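# Seat the banded ring green-up on the lone board peg

## Task

Lower the banded ring, with its green face on top, fully onto the single freestanding peg mounted on the wooden board. When finished, nothing of the robot may be in contact with the ring. The board must be flat on the table, with half or more of its area resting on the cloth.

## Robot and tools

Robot: two arms, left_arm and right_arm. Each has six revolute joints plus a two-finger parallel gripper. Joint order, base to hand, always: waist (joint1), shoulder (joint2), elbow (joint3), wrist pitch (joint4), wrist yaw (joint5), wrist roll (joint6). Stated ranges in radians: waist -2.618..3.054, shoulder 0..3.142, elbow 0..3.142, wrist pitch -1.571..1.571, wrist yaw -1.571..1.571, wrist roll -2.094..2.094. The true end stops can differ by up to 0.059 rad either way.

Frames: the scene frame has its origin at table-top height, halfway between the arms; +z is up, +x points out over the table, and left_arm sits on the +y side (arm names do not match image sides). Calibrated bases: left_arm at (+0.057, +0.375, +0.033) m, right_arm at (+0.012, -0.294, +0.044) m, both nearly unrotated. Hand positions, orientations and wrist-camera poses in results are given in each arm's own base frame; fixed cameras and the table use the scene frame. end_effector_position (metres) is the point between the finger pads, roughly 1 cm short of the tips; fingers point along the gripper's +z and open along its y. Printed hand poses may be wrong by a few cm, worse at long reach.

A command row is always 14 numbers in one flat list covering both arms: left_arm's six joint angles then its opening, followed by right_arm's six angles and opening. Joint values are absolute target angles in radians (same scale as the Joint positions line), not offsets. Opening is on a -1..+1 scale: +1 fully open, -1 shut. Even when only one arm should move, fill all 14; to keep an arm or gripper still, repeat its current Joint targets and its current opening command (0 is a real command, not 'unchanged').

execute_actions(actions, cameras): actions is a list of up to 15 actions; each action is a list of up to 15 rows, one per 1/30 s step, and the final row is held if fewer than 15 are given. Each action lasts 0.5 s. An empty actions list returns images from all cameras plus extra state. A target more than 0.059 rad beyond a joint's stated range, and further out than its current angle, makes the call rejected; targets beyond the real stop are clipped, reported as 'joint sent to its limit'. Per step, targets are kept within 0.339 rad of the measured angle for the first three joints and 2.2 rad for the wrist joints, and scaled back if they would shift the gripper over 200 mm. cameras: list of names, ["all"], [] or null.

move(target, speed, blend, opening_speed, grip_force, blocking, cameras): target is one 14-number row or a list of up to 15 rows, absolute joint angles as above; all joints move in sync along joint-space paths (the gripper traces curves) with no collision avoidance. speed: rad/s for the joint with farthest to go, 0.01..12.57, default 0.5, single value or one per target. blend: corner rounding in rad per target, 0 means stop there. opening_speed: rate of opening change per second, at least 0.2. grip_force: newtons per finger pad, 10..50, one value or one per arm; it persists, and lower values close slowly. blocking=false returns after about 0.5 s while the move continues; a new move replaces it. The result adds a 'move:' line: done, off_target (resting over 0.035 rad from target), moving, held or fault, possibly limits=held. Neither done nor off_target tells you about contact. A full move is capped at 10 s.

wait(seconds 0..10): lets time pass holding the last command. stop(): brakes the running move. zoom_image(camera, region [x0,y0,x1,y1] pixels, max 504x504): closer look at cam_left_wrist (896x504) or cam_right_wrist (896x504) latest image. read_manual(section="licences"): licence text only. finished_scene(scene): ends the scene irreversibly; the goal must hold with the robot released.

Result lines: Joint positions (rad, each arm's block ending with finger gap in metres, 0.093 fully open), Joint velocities (rad/s; 'within noise' when still), Joint targets (what joints are driven toward now), Tool commands, Joint torques (offset, noisy; joints 1-3 wrap at ±28 N m), grip_measured (motor position on the -1..+1 scale; pads meet near -0.94, each mm of object width adds about 0.0208). To grip a rigid part send about 0.24 below its width reading; keep sending it to hold, and send well above it to release. 'joint command not followed' means the clearance check altered targets. Calls with actions also list joint positions at some steps.

Cautions: don't drop or release moving parts, slam, or push hard; anything ending off the table fails the scene. Contact between the two arms, including one gripper closing on the other's fingers, can fail the scene. Hold loads briefly and avoid stretched or blocked poses: motors heat, MOTOR HOT appears at 75 °C, at 90 °C the arm folds and idles, at 100 °C it falls. Faster moves hit harder. Loose objects may be nudged occasionally.

Each tool is called after "Emit:" by a JSON object that holds its "method" and its "body", one argument or row to a line.

## Session

Emit:
{"method": "execute_actions", "body": {
  "actions": []
}}

Scene clock: 0.00 s.
left_arm: end_effector_position=(+0.4012, +0.0055, +0.0908) grip_measured=+1.000 end_effector_quat_wxyz=(+0.574, -0.025, +0.818, +0.027) | right_arm: end_effector_position=(+0.3872, -0.0355, +0.0779) grip_measured=+1.000 end_effector_quat_wxyz=(+0.566, +0.050, +0.818, -0.090)
Joint positions: left_arm=[-0.028 1.593 0.408 0.838 -0.099 -0.019 0.093] | right_arm=[-0.005 1.617 0.354 0.905 0.2 -0.021 0.093]
Joint velocities: within noise
Joint torques (N m): no reading
Heat: left arm: 32 °C; right arm: 30 °C.
Joint targets: left_arm=[-0.028 1.585 0.417 0.844 -0.099 -0.018] | right_arm=[-0.005 1.608 0.364 0.917 0.200 -0.021]
Tool commands: left_gripper/opening=+1.0 right_gripper/opening=+1.0

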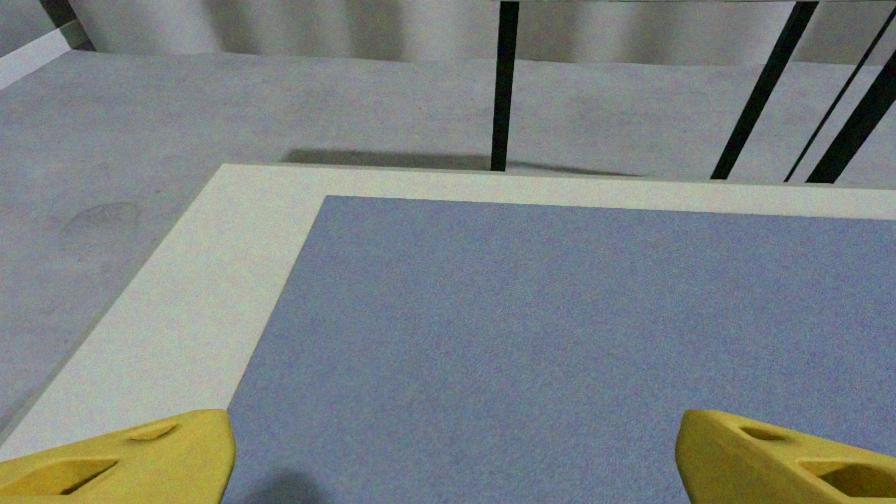

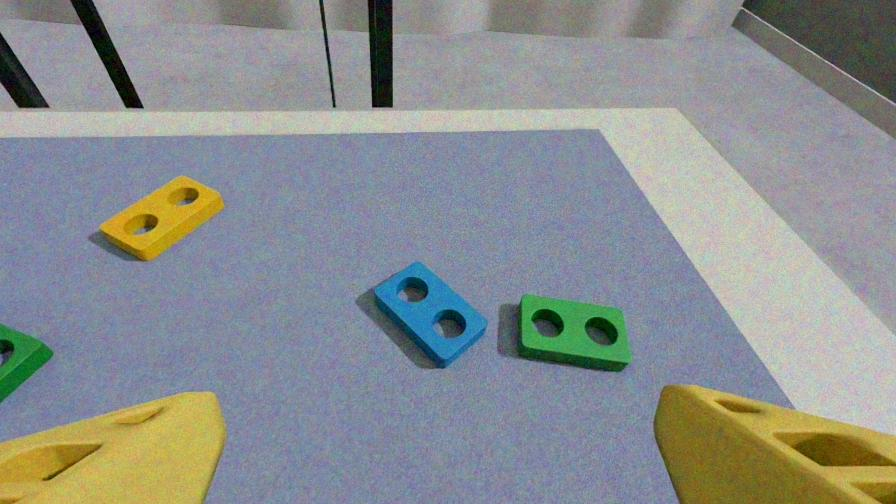

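Emit:
{"method": "move", "body": {
  "target": [-0.4,1.2,0.8,-0.5,0,0,1,0.35,1.2,0.8,-0.5,0,0,1],
  "cameras": ["all"],
  "speed": 1.2
}}

Scene clock: 3.13 s.
left_arm: end_effector_position=(+0.2958, -0.1221, +0.1157) grip_measured=+1.000 end_effector_quat_wxyz=(+0.308, +0.181, +0.932, -0.060) | right_arm: end_effector_position=(+0.2963, +0.1042, +0.1087) grip_measured=+1.000 end_effector_quat_wxyz=(+0.296, -0.166, +0.940, +0.044)
Joint positions: left_arm=[-0.395 1.217 0.774 -0.49 -0.006 -0.009 0.093] | right_arm=[0.345 1.219 0.764 -0.507 0.013 -0.008 0.093]
Joint torques (N m): left_arm=[-0.47 -4.94 8.64 1.71 -0.03 0.11] | right_arm=[0.57 -4.88 10.97 1.53 -0.15 0.16]
Heat: left arm: 32 °C; right arm: 30 °C.
Joint targets: left_arm=[-0.400 1.200 0.800 -0.500 0.000 0.000] | right_arm=[0.350 1.200 0.800 -0.500 0.000 0.000]
move: off_target (right_arm); right_arm: the elbow is farthest, 0.036 rad from its target

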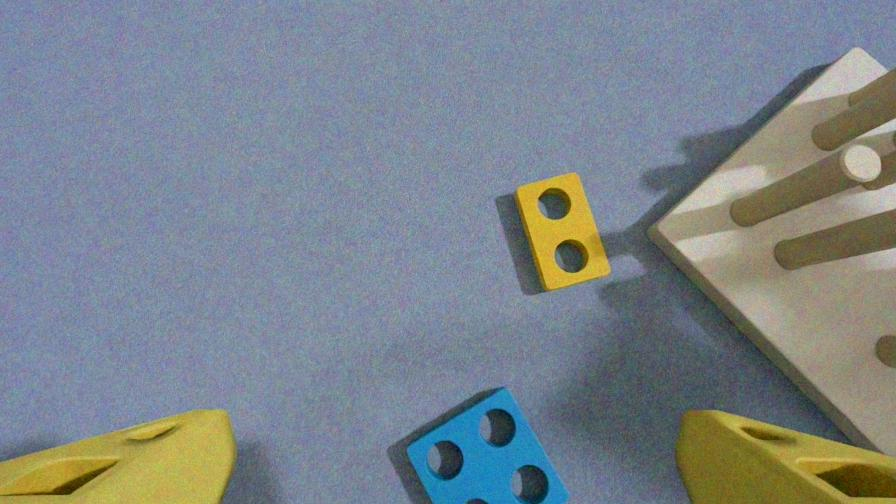

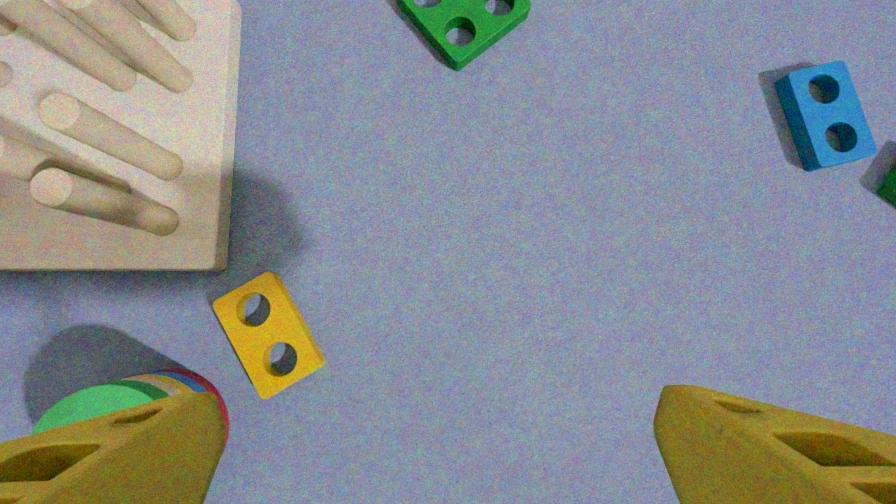

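Emit:
{"method": "move", "body": {
  "target": [-0.65,1.1,1.1,-0.85,0,0,1,0.65,1.1,1.1,-0.85,0,0,1],
  "cameras": ["all"],
  "speed": 1
}}

Scene clock: 4.70 s.
left_arm: end_effector_position=(+0.2443, -0.1835, +0.2215) grip_measured=+1.000 end_effector_quat_wxyz=(+0.331, +0.293, +0.890, -0.111) | right_arm: end_effector_position=(+0.2414, +0.1806, +0.2140) grip_measured=+1.000 end_effector_quat_wxyz=(+0.320, -0.301, +0.893, +0.103)
Joint positions: left_arm=[-0.645 1.102 1.085 -0.839 -0.002 -0.008 0.093] | right_arm=[0.646 1.105 1.074 -0.855 0.006 -0.007 0.093]
Joint torques (N m): left_arm=[-0.29 -2.93 7.66 1.86 -0.09 0.1] | right_arm=[0.47 -2.89 10.09 1.64 -0.08 0.15]
Heat: left arm: 33 °C; right arm: 30 °C.
Joint targets: left_arm=[-0.650 1.100 1.100 -0.850 0.000 0.000] | right_arm=[0.650 1.100 1.100 -0.850 0.000 0.000]
move: done

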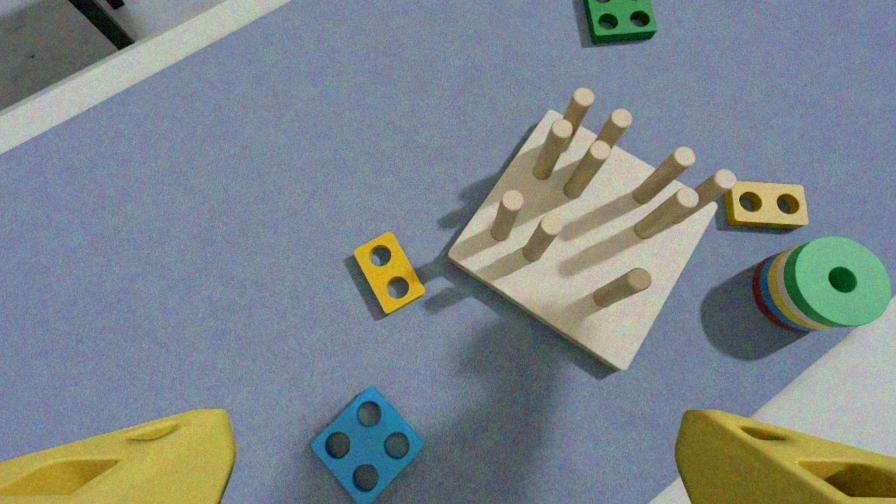

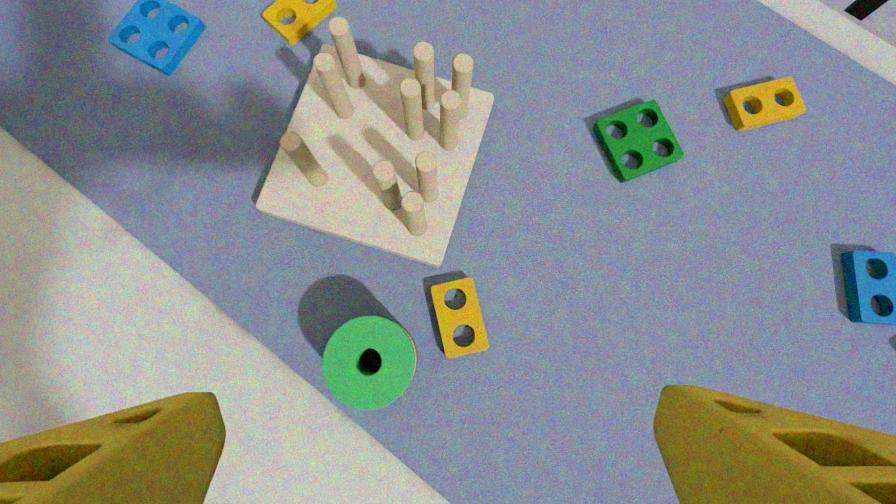

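Emit:
{"method": "move", "body": {
  "target": [-0.4,1.1,1.1,-0.85,0,0,1,0.797,1.65,1.30,-1.15,0,-1.7,1],
  "cameras": ["all"],
  "speed": 1.2
}}

Scene clock: 9.70 s.
left_arm: end_effector_position=(+0.2808, -0.1202, +0.2214) grip_measured=+1.000 end_effector_quat_wxyz=(+0.342, +0.185, +0.919, -0.071) | right_arm: end_effector_position=(+0.2123, +0.2135, +0.1013) grip_measured=+1.000 end_effector_quat_wxyz=(-0.023, +0.946, -0.324, +0.014)
Joint positions: left_arm=[-0.406 1.102 1.085 -0.84 -0.002 -0.008 0.093] | right_arm=[0.792 1.639 1.266 -1.143 0.006 -1.689 0.093]
Joint torques (N m): left_arm=[0.68 -2.85 7.69 1.81 -0.02 0.13] | right_arm=[0.64 -4.88 9.89 0.26 -0.15 0.01]
Heat: left arm: 33 °C; right arm: 31 °C.
Joint targets: left_arm=[-0.400 1.100 1.100 -0.850 0.000 0.000] | right_arm=[0.797 1.650 1.300 -1.150 0.000 -1.700]
move: done

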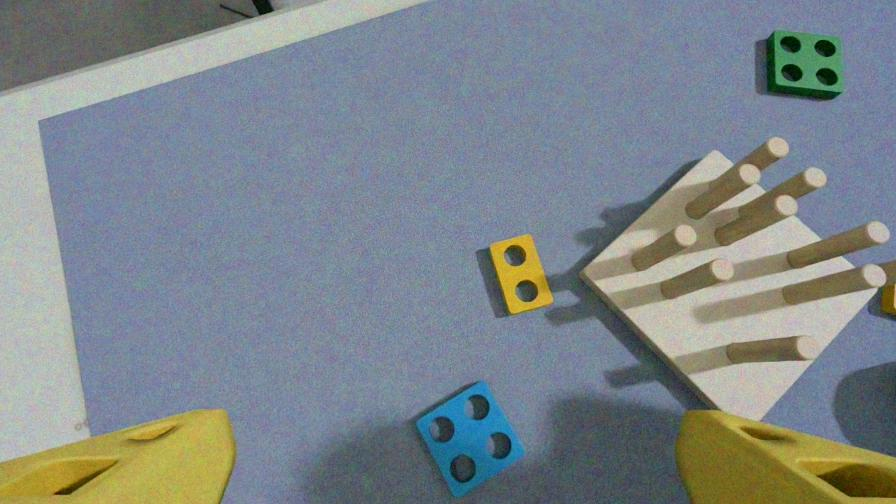

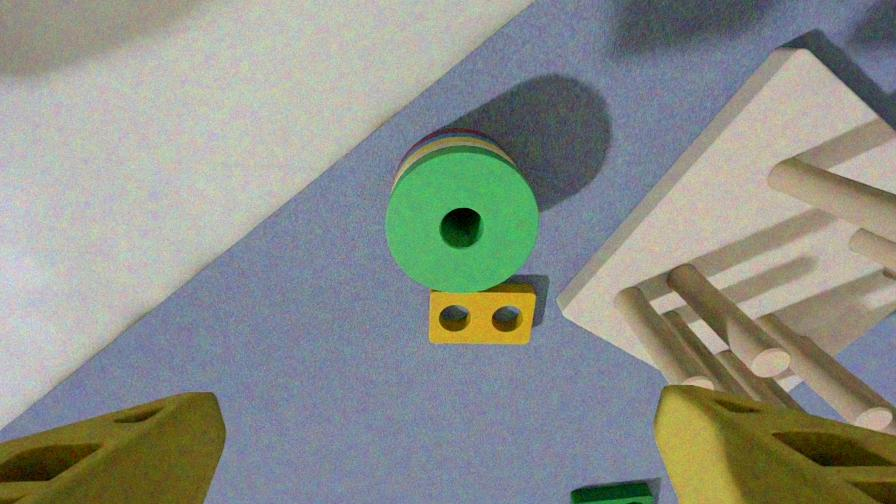

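Emit:
{"method": "move", "body": {
  "target": [
    [-0.4,1.1,1.1,-0.85,0,0,1,0.782,1.775,1.285,-1.055,0,-1.7,1],
    [-0.4,1.1,1.1,-0.85,0,0,1,0.782,1.905,1.10,-0.748,0,-1.7,1]
  ],
  "cameras": ["all"],
  "speed": 0.5,
  "blend": [0.05,0]
}}

Scene clock: 13.97 s.
left_arm: end_effector_position=(+0.2808, -0.1202, +0.2214) grip_measured=+1.000 end_effector_quat_wxyz=(+0.342, +0.185, +0.919, -0.071) | right_arm: end_effector_position=(+0.2299, +0.2298, -0.0104) grip_measured=+1.000 end_effector_quat_wxyz=(-0.009, +0.945, -0.325, +0.008)
Joint positions: left_arm=[-0.406 1.102 1.085 -0.84 -0.002 -0.008 0.093] | right_arm=[0.788 1.896 1.106 -0.758 0.006 -1.69 0.093]
Joint torques (N m): left_arm=[0.66 -3.02 7.66 1.82 -0.02 0.12] | right_arm=[-0.4 -6.3 5.08 0.38 -0.13 0.01]
Heat: left arm: 33 °C; right arm: 31 °C.
Joint targets: left_arm=[-0.400 1.100 1.100 -0.850 0.000 0.000] | right_arm=[0.782 1.905 1.100 -0.748 0.000 -1.700]
move: done

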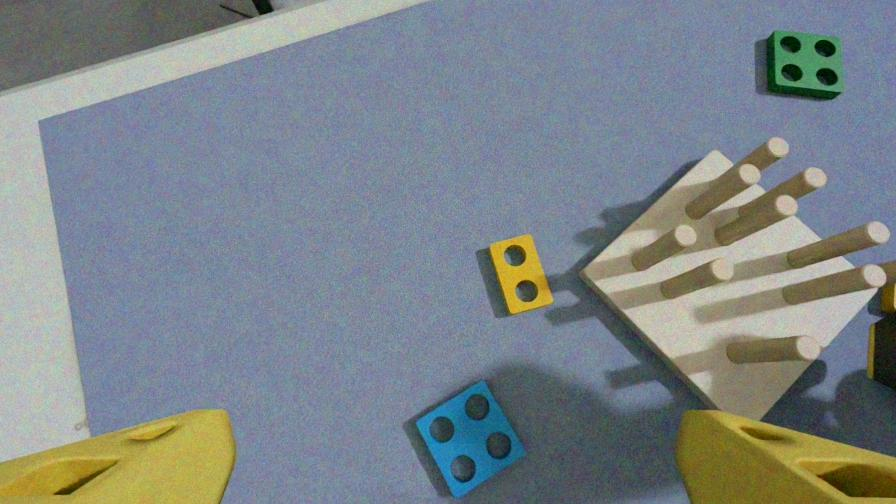

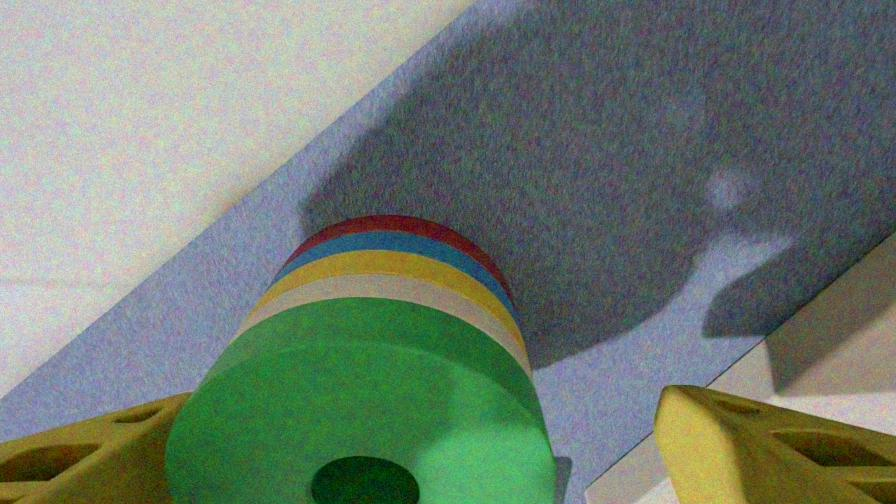

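Emit:
{"method": "move", "body": {
  "target": [
    [-0.4,1.1,1.1,-0.85,0,0,1,0.752,1.897,1.055,-0.73,0,-1.7,1],
    [-0.4,1.1,1.1,-0.85,0,0,1,0.752,1.897,1.055,-0.73,0,-1.7,0.1]
  ],
  "cameras": ["cam_right_wrist"],
  "speed": 0.3,
  "opening_speed": 0.8
}}

Scene clock: 17.07 s.
left_arm: end_effector_position=(+0.2808, -0.1202, +0.2214) grip_measured=+1.000 end_effector_quat_wxyz=(+0.342, +0.185, +0.919, -0.071) | right_arm: end_effector_position=(+0.2288, +0.2144, -0.0194) grip_measured=+0.154 end_effector_quat_wxyz=(+0.002, +0.940, -0.340, +0.003)
Joint positions: left_arm=[-0.406 1.102 1.085 -0.84 -0.002 -0.008 0.093] | right_arm=[0.756 1.896 1.064 -0.739 0.006 -1.691 0.053]
Joint torques (N m): left_arm=[0.69 -3.02 7.66 1.8 -0.07 0.13] | right_arm=[-0.29 -6.83 4.64 0.33 -0.15 0.01]
Heat: left arm: 33 °C; right arm: 31 °C.
Joint targets: left_arm=[-0.400 1.100 1.100 -0.850 0.000 0.000] | right_arm=[0.752 1.897 1.055 -0.730 0.000 -1.700]
move: done
Images, in order (width x height): cam_right_wrist 896x504.

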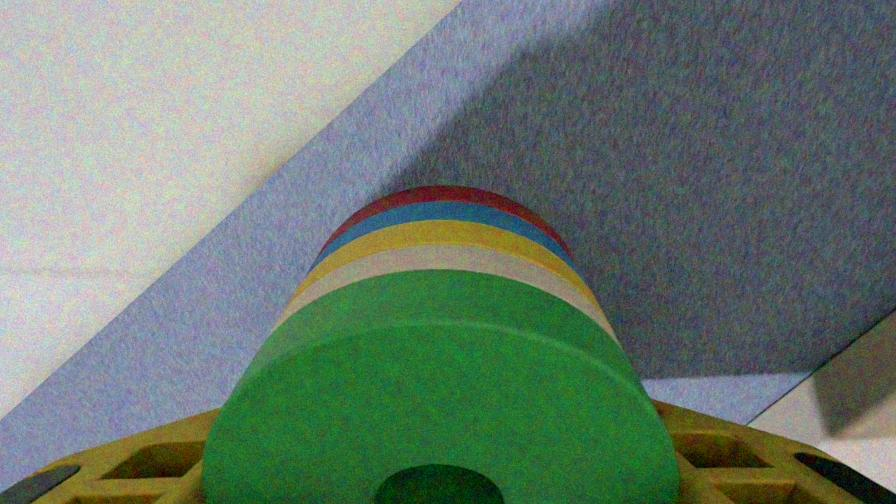

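Emit:
{"method": "move", "body": {
  "target": [
    [-0.4,1.1,1.1,-0.85,0,0,1,0.752,1.897,1.055,-0.73,0,-1.7,-0.15],
    [-0.4,1.1,1.1,-0.85,0,0,1,0.752,1.740,1.335,-1.140,0,-1.7,-0.15],
    [-0.55,1.1,1.1,-0.85,0,0,1,0.821,2.269,2.095,-1.372,0,-1.7,-0.15]
  ],
  "cameras": ["all"],
  "speed": 0.5,
  "opening_speed": 0.8,
  "blend": [0,0.06,0]
}}

Scene clock: 21.40 s.
left_arm: end_effector_position=(+0.2614, -0.1580, +0.2214) grip_measured=+1.000 end_effector_quat_wxyz=(+0.336, +0.248, +0.904, -0.094) | right_arm: end_effector_position=(+0.3032, +0.3208, +0.0867) grip_measured=+0.138 end_effector_quat_wxyz=(-0.004, +0.950, -0.312, +0.005)
Joint positions: left_arm=[-0.545 1.102 1.085 -0.84 -0.002 -0.008 0.093] | right_arm=[0.816 2.255 2.059 -1.364 0.006 -1.691 0.052]
Joint torques (N m): left_arm=[-0.43 -3.02 7.73 1.79 -0.01 0.15] | right_arm=[0.61 -9.03 10.02 0.15 -0.15 0.01]
Heat: left arm: 33 °C; right arm: 32 °C.
Joint targets: left_arm=[-0.550 1.100 1.100 -0.850 0.000 0.000] | right_arm=[0.821 2.269 2.095 -1.372 0.000 -1.700]
move: off_target (right_arm); right_arm: the elbow is farthest, 0.036 rad from its target

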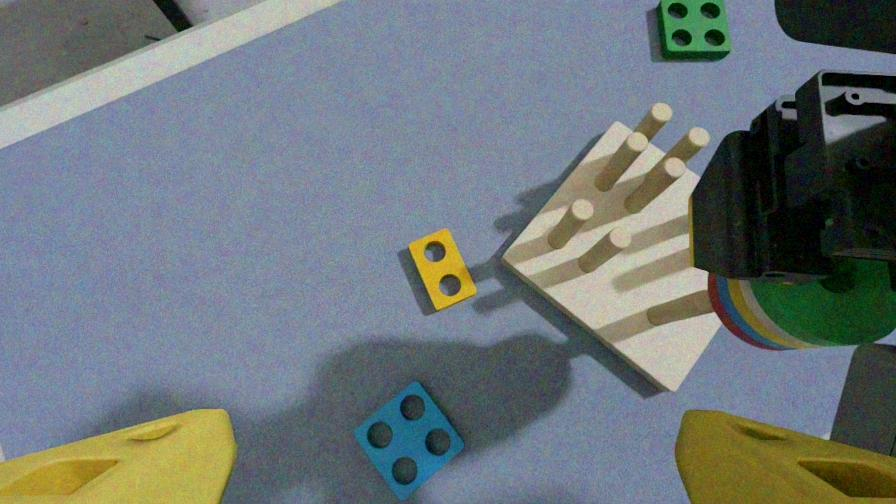

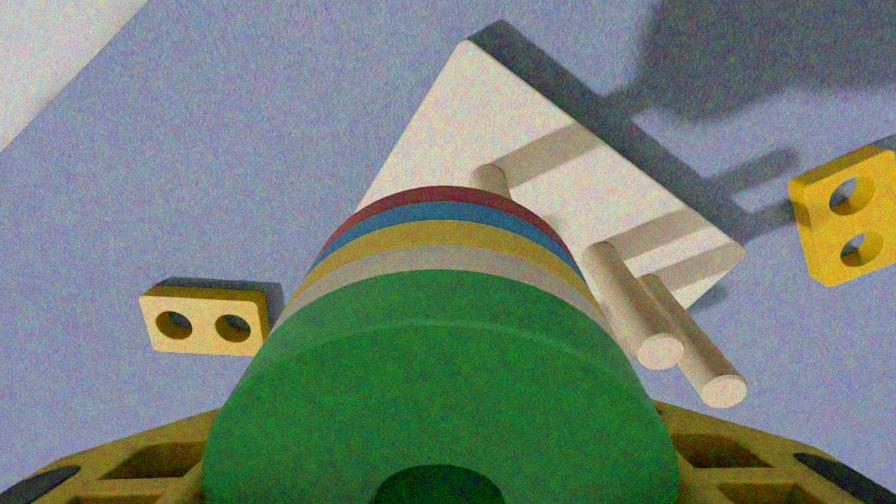

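Emit:
{"method": "move", "body": {
  "target": [-0.55,1.1,1.1,-0.85,0,0,1,0.835,2.397,2.312,-1.482,0,-1.7,-0.15],
  "cameras": ["all"],
  "speed": 0.4
}}

Scene clock: 23.43 s.
left_arm: end_effector_position=(+0.2614, -0.1580, +0.2214) grip_measured=+1.000 end_effector_quat_wxyz=(+0.336, +0.248, +0.904, -0.094) | right_arm: end_effector_position=(+0.3110, +0.3383, +0.0870) grip_measured=+0.138 end_effector_quat_wxyz=(+0.005, +0.952, -0.305, +0.001)
Joint positions: left_arm=[-0.545 1.102 1.085 -0.84 -0.002 -0.008 0.093] | right_arm=[0.83 2.381 2.276 -1.473 0.006 -1.691 0.052]
Joint torques (N m): left_arm=[-0.34 -2.92 7.83 1.82 -0.03 0.11] | right_arm=[0.69 -9.55 9.87 0.06 -0.15 0.01]
Heat: left arm: 33 °C; right arm: 33 °C.
Joint targets: left_arm=[-0.550 1.100 1.100 -0.850 0.000 0.000] | right_arm=[0.835 2.397 2.312 -1.482 0.000 -1.700]
move: off_target (right_arm); right_arm: the elbow is farthest, 0.036 rad from its target

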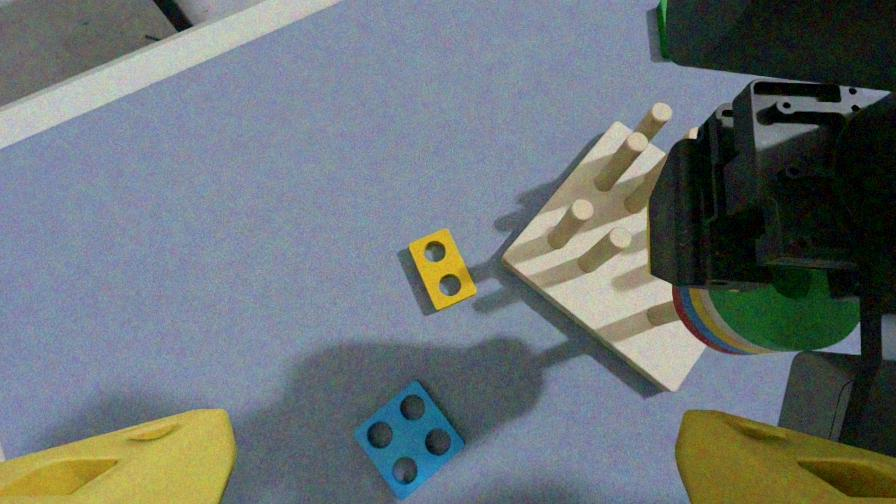

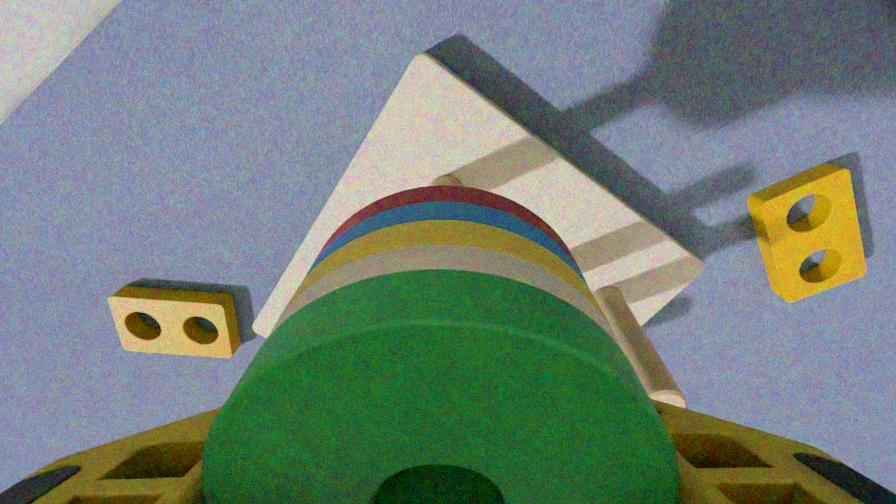

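Emit:
{"method": "move", "body": {
  "target": [-0.55,1.1,1.1,-0.85,0,0,1,0.827,2.397,2.293,-1.462,0,-1.7,-0.15],
  "cameras": ["all"],
  "speed": 0.15
}}

Emit:
{"method": "zoom_image", "body": {
  "camera": "cam_left_wrist",
  "region": [560, 160, 880, 400]
}}

Emit:
{"method": "zoom_image", "body": {
  "camera": "cam_right_wrist",
  "region": [240, 20, 700, 280]
}}

Scene clock: 25.53 s.
left_arm: end_effector_position=(+0.2614, -0.1580, +0.2214) grip_measured=+1.000 end_effector_quat_wxyz=(+0.336, +0.248, +0.904, -0.094) | right_arm: end_effector_position=(+0.3115, +0.3388, +0.0870) grip_measured=+0.138 end_effector_quat_wxyz=(+0.003, +0.952, -0.305, +0.002)
Joint positions: left_arm=[-0.545 1.102 1.085 -0.84 -0.002 -0.008 0.093] | right_arm=[0.83 2.381 2.276 -1.47 0.006 -1.691 0.052]
Joint torques (N m): left_arm=[-0.23 -2.78 7.61 1.85 -0.03 0.15] | right_arm=[-0.14 -9.58 8.02 0.31 -0.14 0.02]
Heat: left arm: 33 °C; right arm: 34 °C.
Joint targets: left_arm=[-0.550 1.100 1.100 -0.850 0.000 0.000] | right_arm=[0.827 2.397 2.293 -1.462 0.000 -1.700]
move: done

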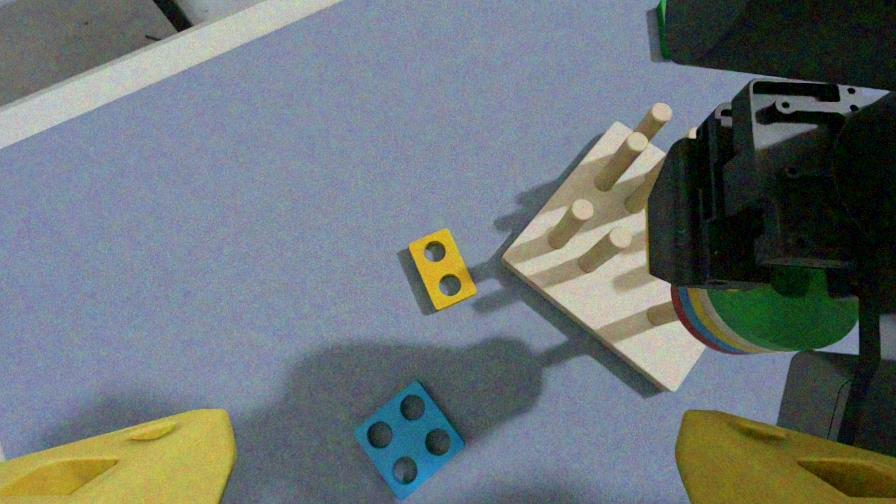

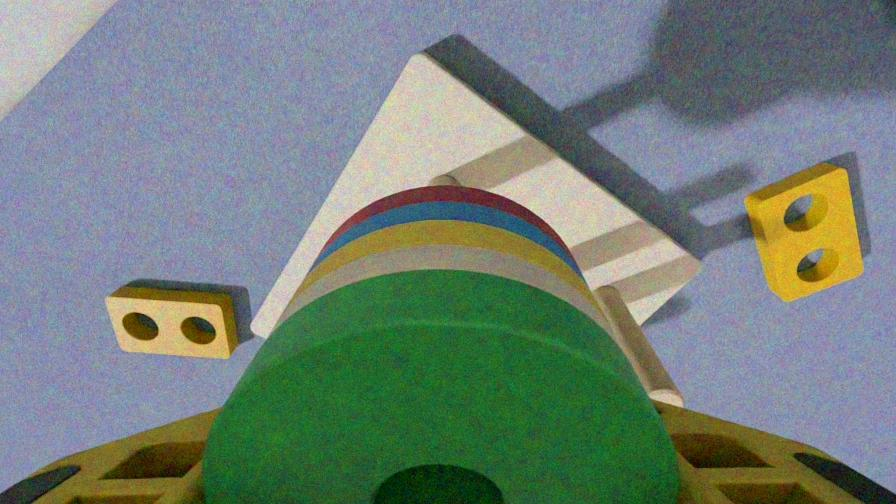

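Scaled by 1.575 from the camera's 896x504 image, which has a finer 1280x720 frame.

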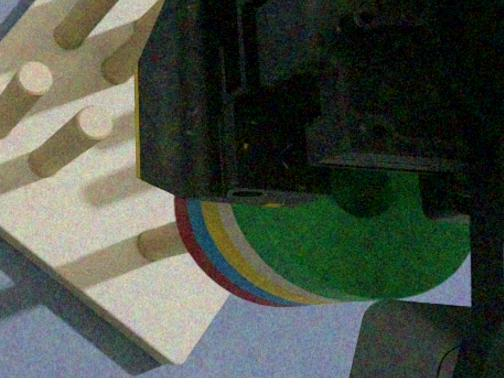

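Scaled by 1.096 from the camera's 896x504 image, which has a finer 1280x720 frame.

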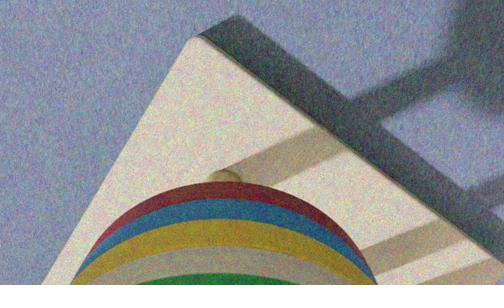

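Emit:
{"method": "move", "body": {
  "target": [-0.55,1.1,1.1,-0.85,0,0,1,0.82,2.382,2.138,-1.332,0,-1.7,-0.15],
  "cameras": ["all"],
  "speed": 0.12
}}

Emit:
{"method": "zoom_image", "body": {
  "camera": "cam_left_wrist",
  "region": [560, 160, 880, 400]
}}

Scene clock: 27.33 s.
left_arm: end_effector_position=(+0.2614, -0.1580, +0.2214) grip_measured=+1.000 end_effector_quat_wxyz=(+0.336, +0.248, +0.904, -0.094) | right_arm: end_effector_position=(+0.3134, +0.3388, +0.0589) grip_measured=+0.138 end_effector_quat_wxyz=(+0.005, +0.952, -0.307, +0.001)
Joint positions: left_arm=[-0.545 1.102 1.085 -0.84 -0.002 -0.008 0.093] | right_arm=[0.827 2.381 2.165 -1.362 0.006 -1.691 0.052]
Joint torques (N m): left_arm=[-0.43 -2.86 7.66 1.81 0 0.11] | right_arm=[-0.59 -10.81 3.89 0.55 -0.14 0.02]
Heat: left arm: 33 °C; right arm: 35 °C.
Joint targets: left_arm=[-0.550 1.100 1.100 -0.850 0.000 0.000] | right_arm=[0.820 2.382 2.138 -1.332 0.000 -1.700]
move: done

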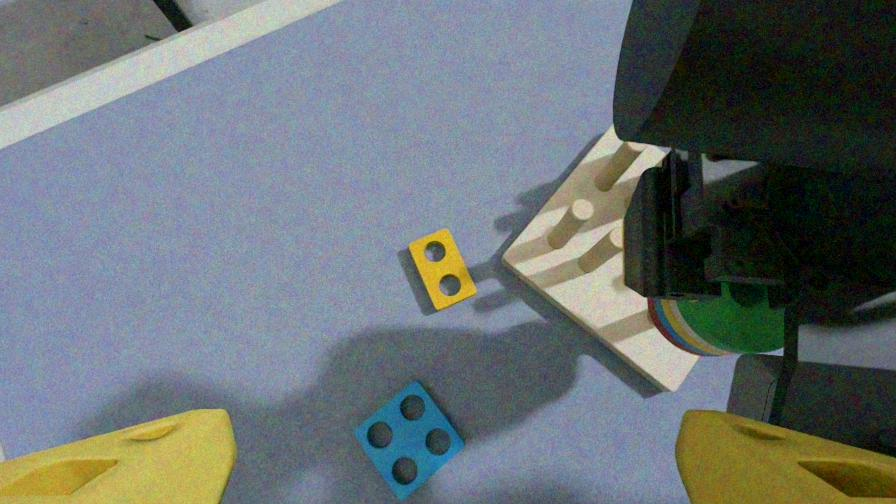

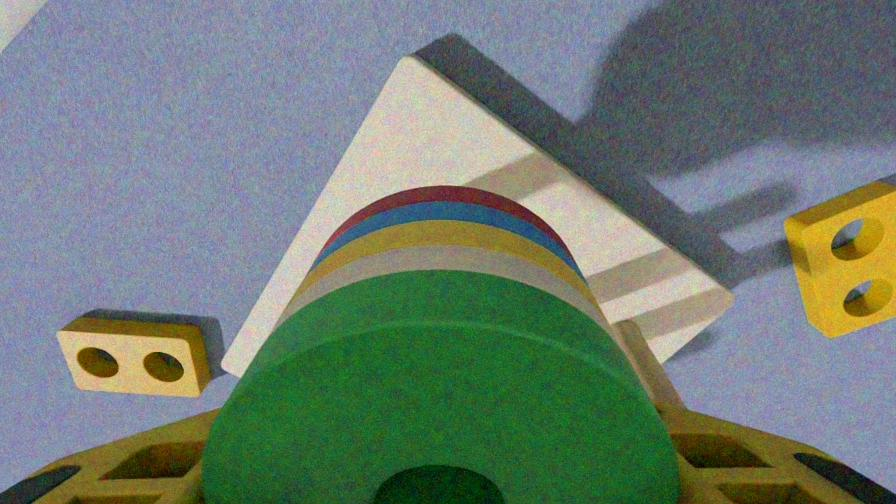

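Scaled by 1.575 from the camera's 896x504 image, which has a finer 1280x720 frame.

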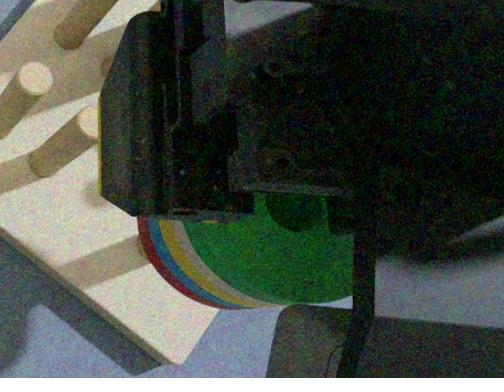

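Emit:
{"method": "move", "body": {
  "target": [-0.55,1.1,1.1,-0.85,0,0,1,0.818,2.374,2.075,-1.28,0,-1.7,-0.15],
  "cameras": ["all"],
  "speed": 0.1
}}

Emit:
{"method": "zoom_image", "body": {
  "camera": "cam_left_wrist",
  "region": [560, 160, 880, 400]
}}

Scene clock: 28.50 s.
left_arm: end_effector_position=(+0.2614, -0.1580, +0.2214) grip_measured=+1.000 end_effector_quat_wxyz=(+0.336, +0.248, +0.904, -0.094) | right_arm: end_effector_position=(+0.3133, +0.3381, +0.0577) grip_measured=+0.137 end_effector_quat_wxyz=(-0.004, +0.951, -0.308, +0.004)
Joint positions: left_arm=[-0.545 1.102 1.085 -0.84 -0.002 -0.008 0.093] | right_arm=[0.825 2.355 2.114 -1.32 0.003 -1.691 0.052]
Joint torques (N m): left_arm=[-0.23 -2.99 7.65 1.82 -0.06 0.09] | right_arm=[-0.53 -9.2 2.82 0.71 -0.11 0.02]
Heat: left arm: 33 °C; right arm: 35 °C.
Joint targets: left_arm=[-0.550 1.100 1.100 -0.850 0.000 0.000] | right_arm=[0.818 2.374 2.075 -1.280 0.000 -1.700]
move: off_target (right_arm); right_arm: the wrist pitch is farthest, 0.040 rad from its target

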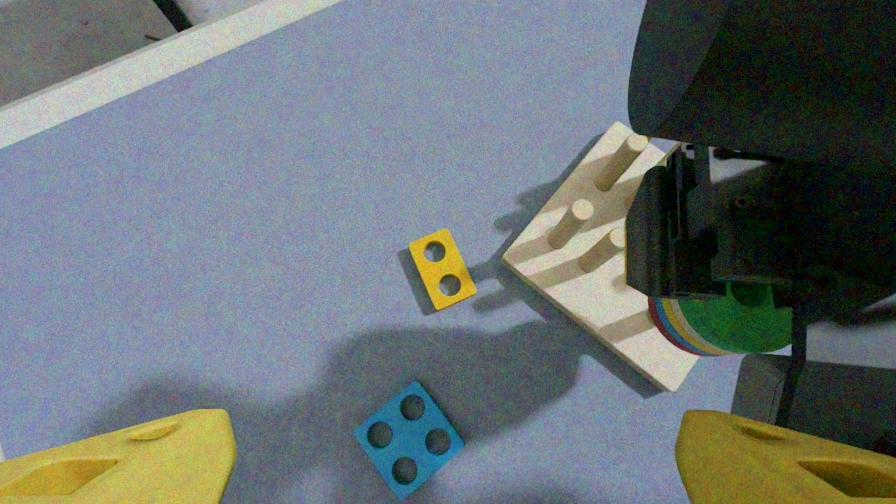

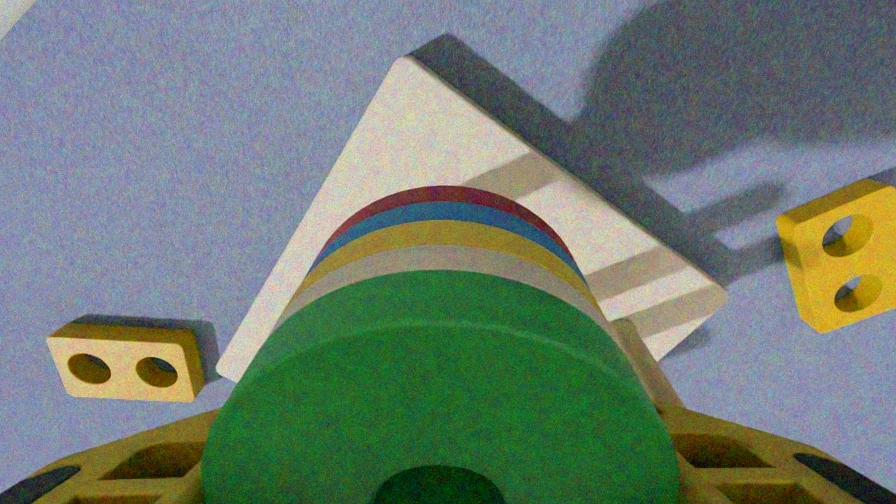

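Scaled by 1.575 from the camera's 896x504 image, which has a finer 1280x720 frame.

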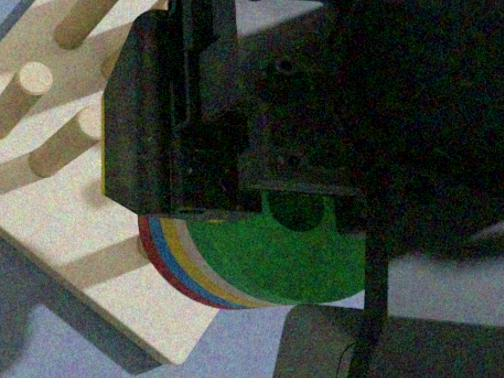

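Emit:
{"method": "move", "body": {
  "target": [-0.55,1.1,1.1,-0.85,0,0,1,0.800,2.374,2.085,-1.29,0,-1.7,-0.15],
  "speed": 0.03,
  "cameras": ["all"]
}}

Scene clock: 30.30 s.
left_arm: end_effector_position=(+0.2614, -0.1580, +0.2214) grip_measured=+1.000 end_effector_quat_wxyz=(+0.336, +0.248, +0.904, -0.094) | right_arm: end_effector_position=(+0.3153, +0.3365, +0.0579) grip_measured=+0.137 end_effector_quat_wxyz=(-0.008, +0.949, -0.314, -0.005)
Joint positions: left_arm=[-0.545 1.102 1.085 -0.84 -0.002 -0.008 0.093] | right_arm=[0.812 2.355 2.114 -1.32 -0.016 -1.691 0.052]
Joint torques (N m): left_arm=[-0.35 -2.97 7.75 1.8 -0.07 0.15] | right_arm=[-1.1 -9.18 3.73 0.58 0.09 0.01]
Heat: left arm: 33 °C; right arm: 35 °C.
Joint targets: left_arm=[-0.550 1.100 1.100 -0.850 0.000 0.000] | right_arm=[0.800 2.374 2.085 -1.290 0.000 -1.700]
move: done

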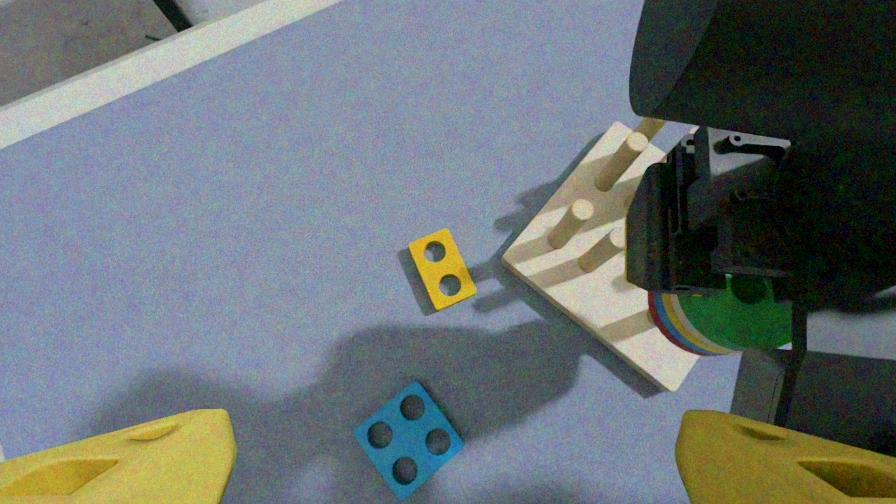

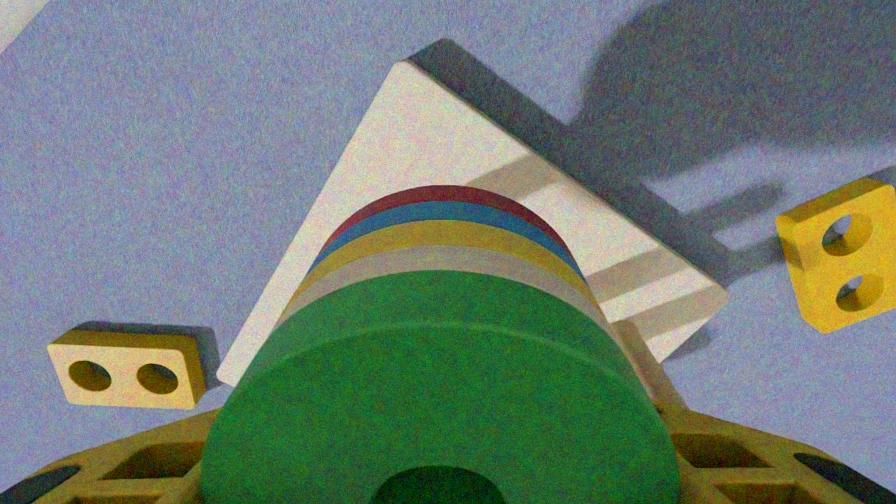

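Emit:
{"method": "move", "body": {
  "target": [-0.55,1.1,1.1,-0.85,0,0,1,0.806,2.374,2.03,-1.23,0,-1.7,-0.15],
  "speed": 0.08,
  "cameras": ["all"]
}}

Emit:
{"method": "zoom_image", "body": {
  "camera": "cam_left_wrist",
  "region": [560, 160, 880, 400]
}}

Scene clock: 31.60 s.
left_arm: end_effector_position=(+0.2614, -0.1580, +0.2214) grip_measured=+1.000 end_effector_quat_wxyz=(+0.336, +0.248, +0.904, -0.094) | right_arm: end_effector_position=(+0.3150, +0.3364, +0.0571) grip_measured=+0.137 end_effector_quat_wxyz=(-0.015, +0.949, -0.314, -0.002)
Joint positions: left_arm=[-0.545 1.102 1.085 -0.84 -0.002 -0.008 0.093] | right_arm=[0.812 2.334 2.075 -1.286 -0.016 -1.691 0.052]
Joint torques (N m): left_arm=[-0.34 -2.82 7.66 1.82 -0.08 0.08] | right_arm=[-0.5 -7.41 2.22 0.92 0.11 0.01]
Heat: left arm: 33 °C; right arm: 36 °C.
Joint targets: left_arm=[-0.550 1.100 1.100 -0.850 0.000 0.000] | right_arm=[0.806 2.374 2.030 -1.230 0.000 -1.700]
move: off_target (right_arm); right_arm: the wrist pitch is farthest, 0.056 rad from its target

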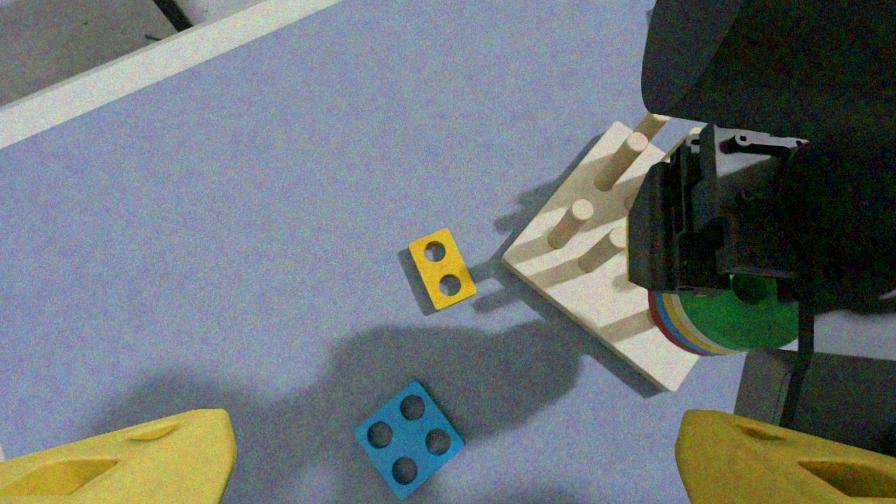

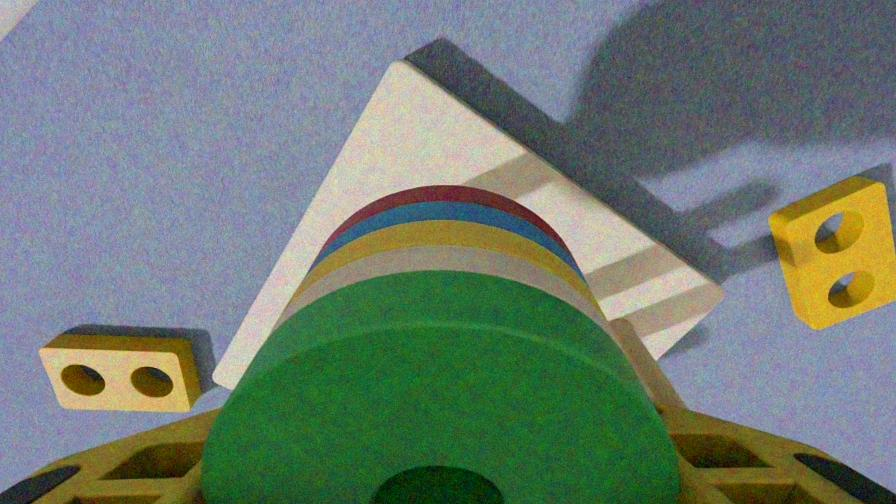

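Scaled by 1.575 from the camera's 896x504 image, which has a finer 1280x720 frame.

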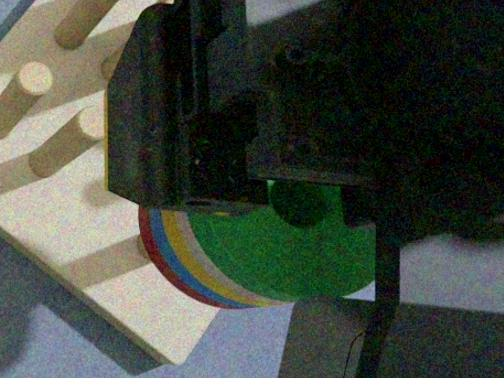

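Emit:
{"method": "move", "body": {
  "target": [
    [-0.55,1.1,1.1,-0.85,0,0,1,0.806,2.374,2.13,-1.33,0,-1.7,-0.15],
    [-0.55,1.1,1.1,-0.85,0,0,1,0.799,2.374,2.13,-1.33,0,-1.7,-0.15],
    [-0.55,1.1,1.1,-0.85,0,0,1,0.799,2.374,2.05,-1.25,0,-1.7,-0.15]
  ],
  "speed": 0.1,
  "cameras": ["all"]
}}

Scene clock: 35.40 s.
left_arm: end_effector_position=(+0.2614, -0.1580, +0.2214) grip_measured=+1.000 end_effector_quat_wxyz=(+0.336, +0.248, +0.904, -0.094) | right_arm: end_effector_position=(+0.3160, +0.3329, +0.0418) grip_measured=+0.137 end_effector_quat_wxyz=(-0.003, +0.949, -0.317, -0.006)
Joint positions: left_arm=[-0.545 1.102 1.085 -0.84 -0.002 -0.008 0.093] | right_arm=[0.806 2.36 2.058 -1.27 -0.014 -1.691 0.052]
Joint torques (N m): left_arm=[-0.32 -2.89 7.94 1.82 -0.01 0.13] | right_arm=[-0.64 -9.62 5.7 0.44 0.09 0.01]
Heat: left arm: 33 °C; right arm: 36 °C.
Joint targets: left_arm=[-0.550 1.100 1.100 -0.850 0.000 0.000] | right_arm=[0.799 2.374 2.050 -1.250 0.000 -1.700]
move: done

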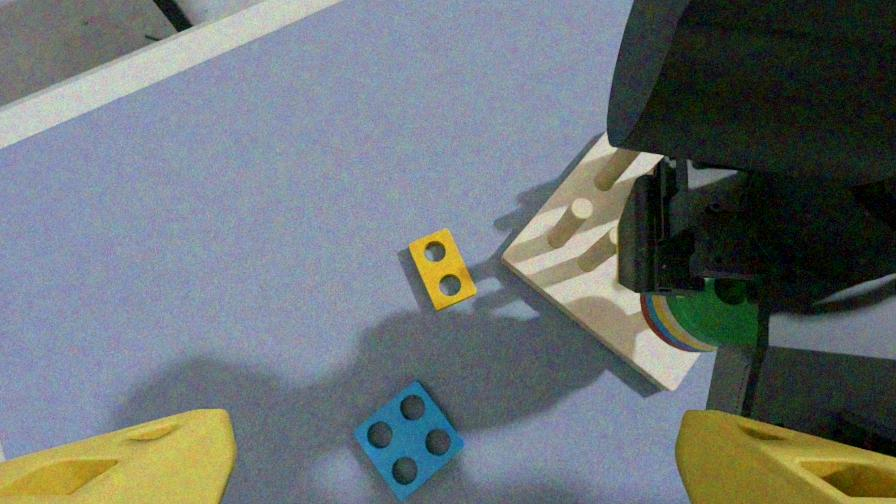

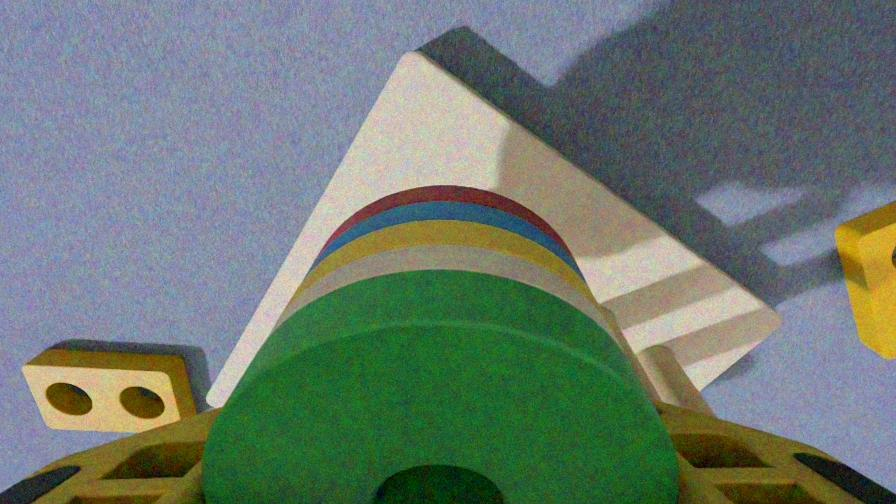

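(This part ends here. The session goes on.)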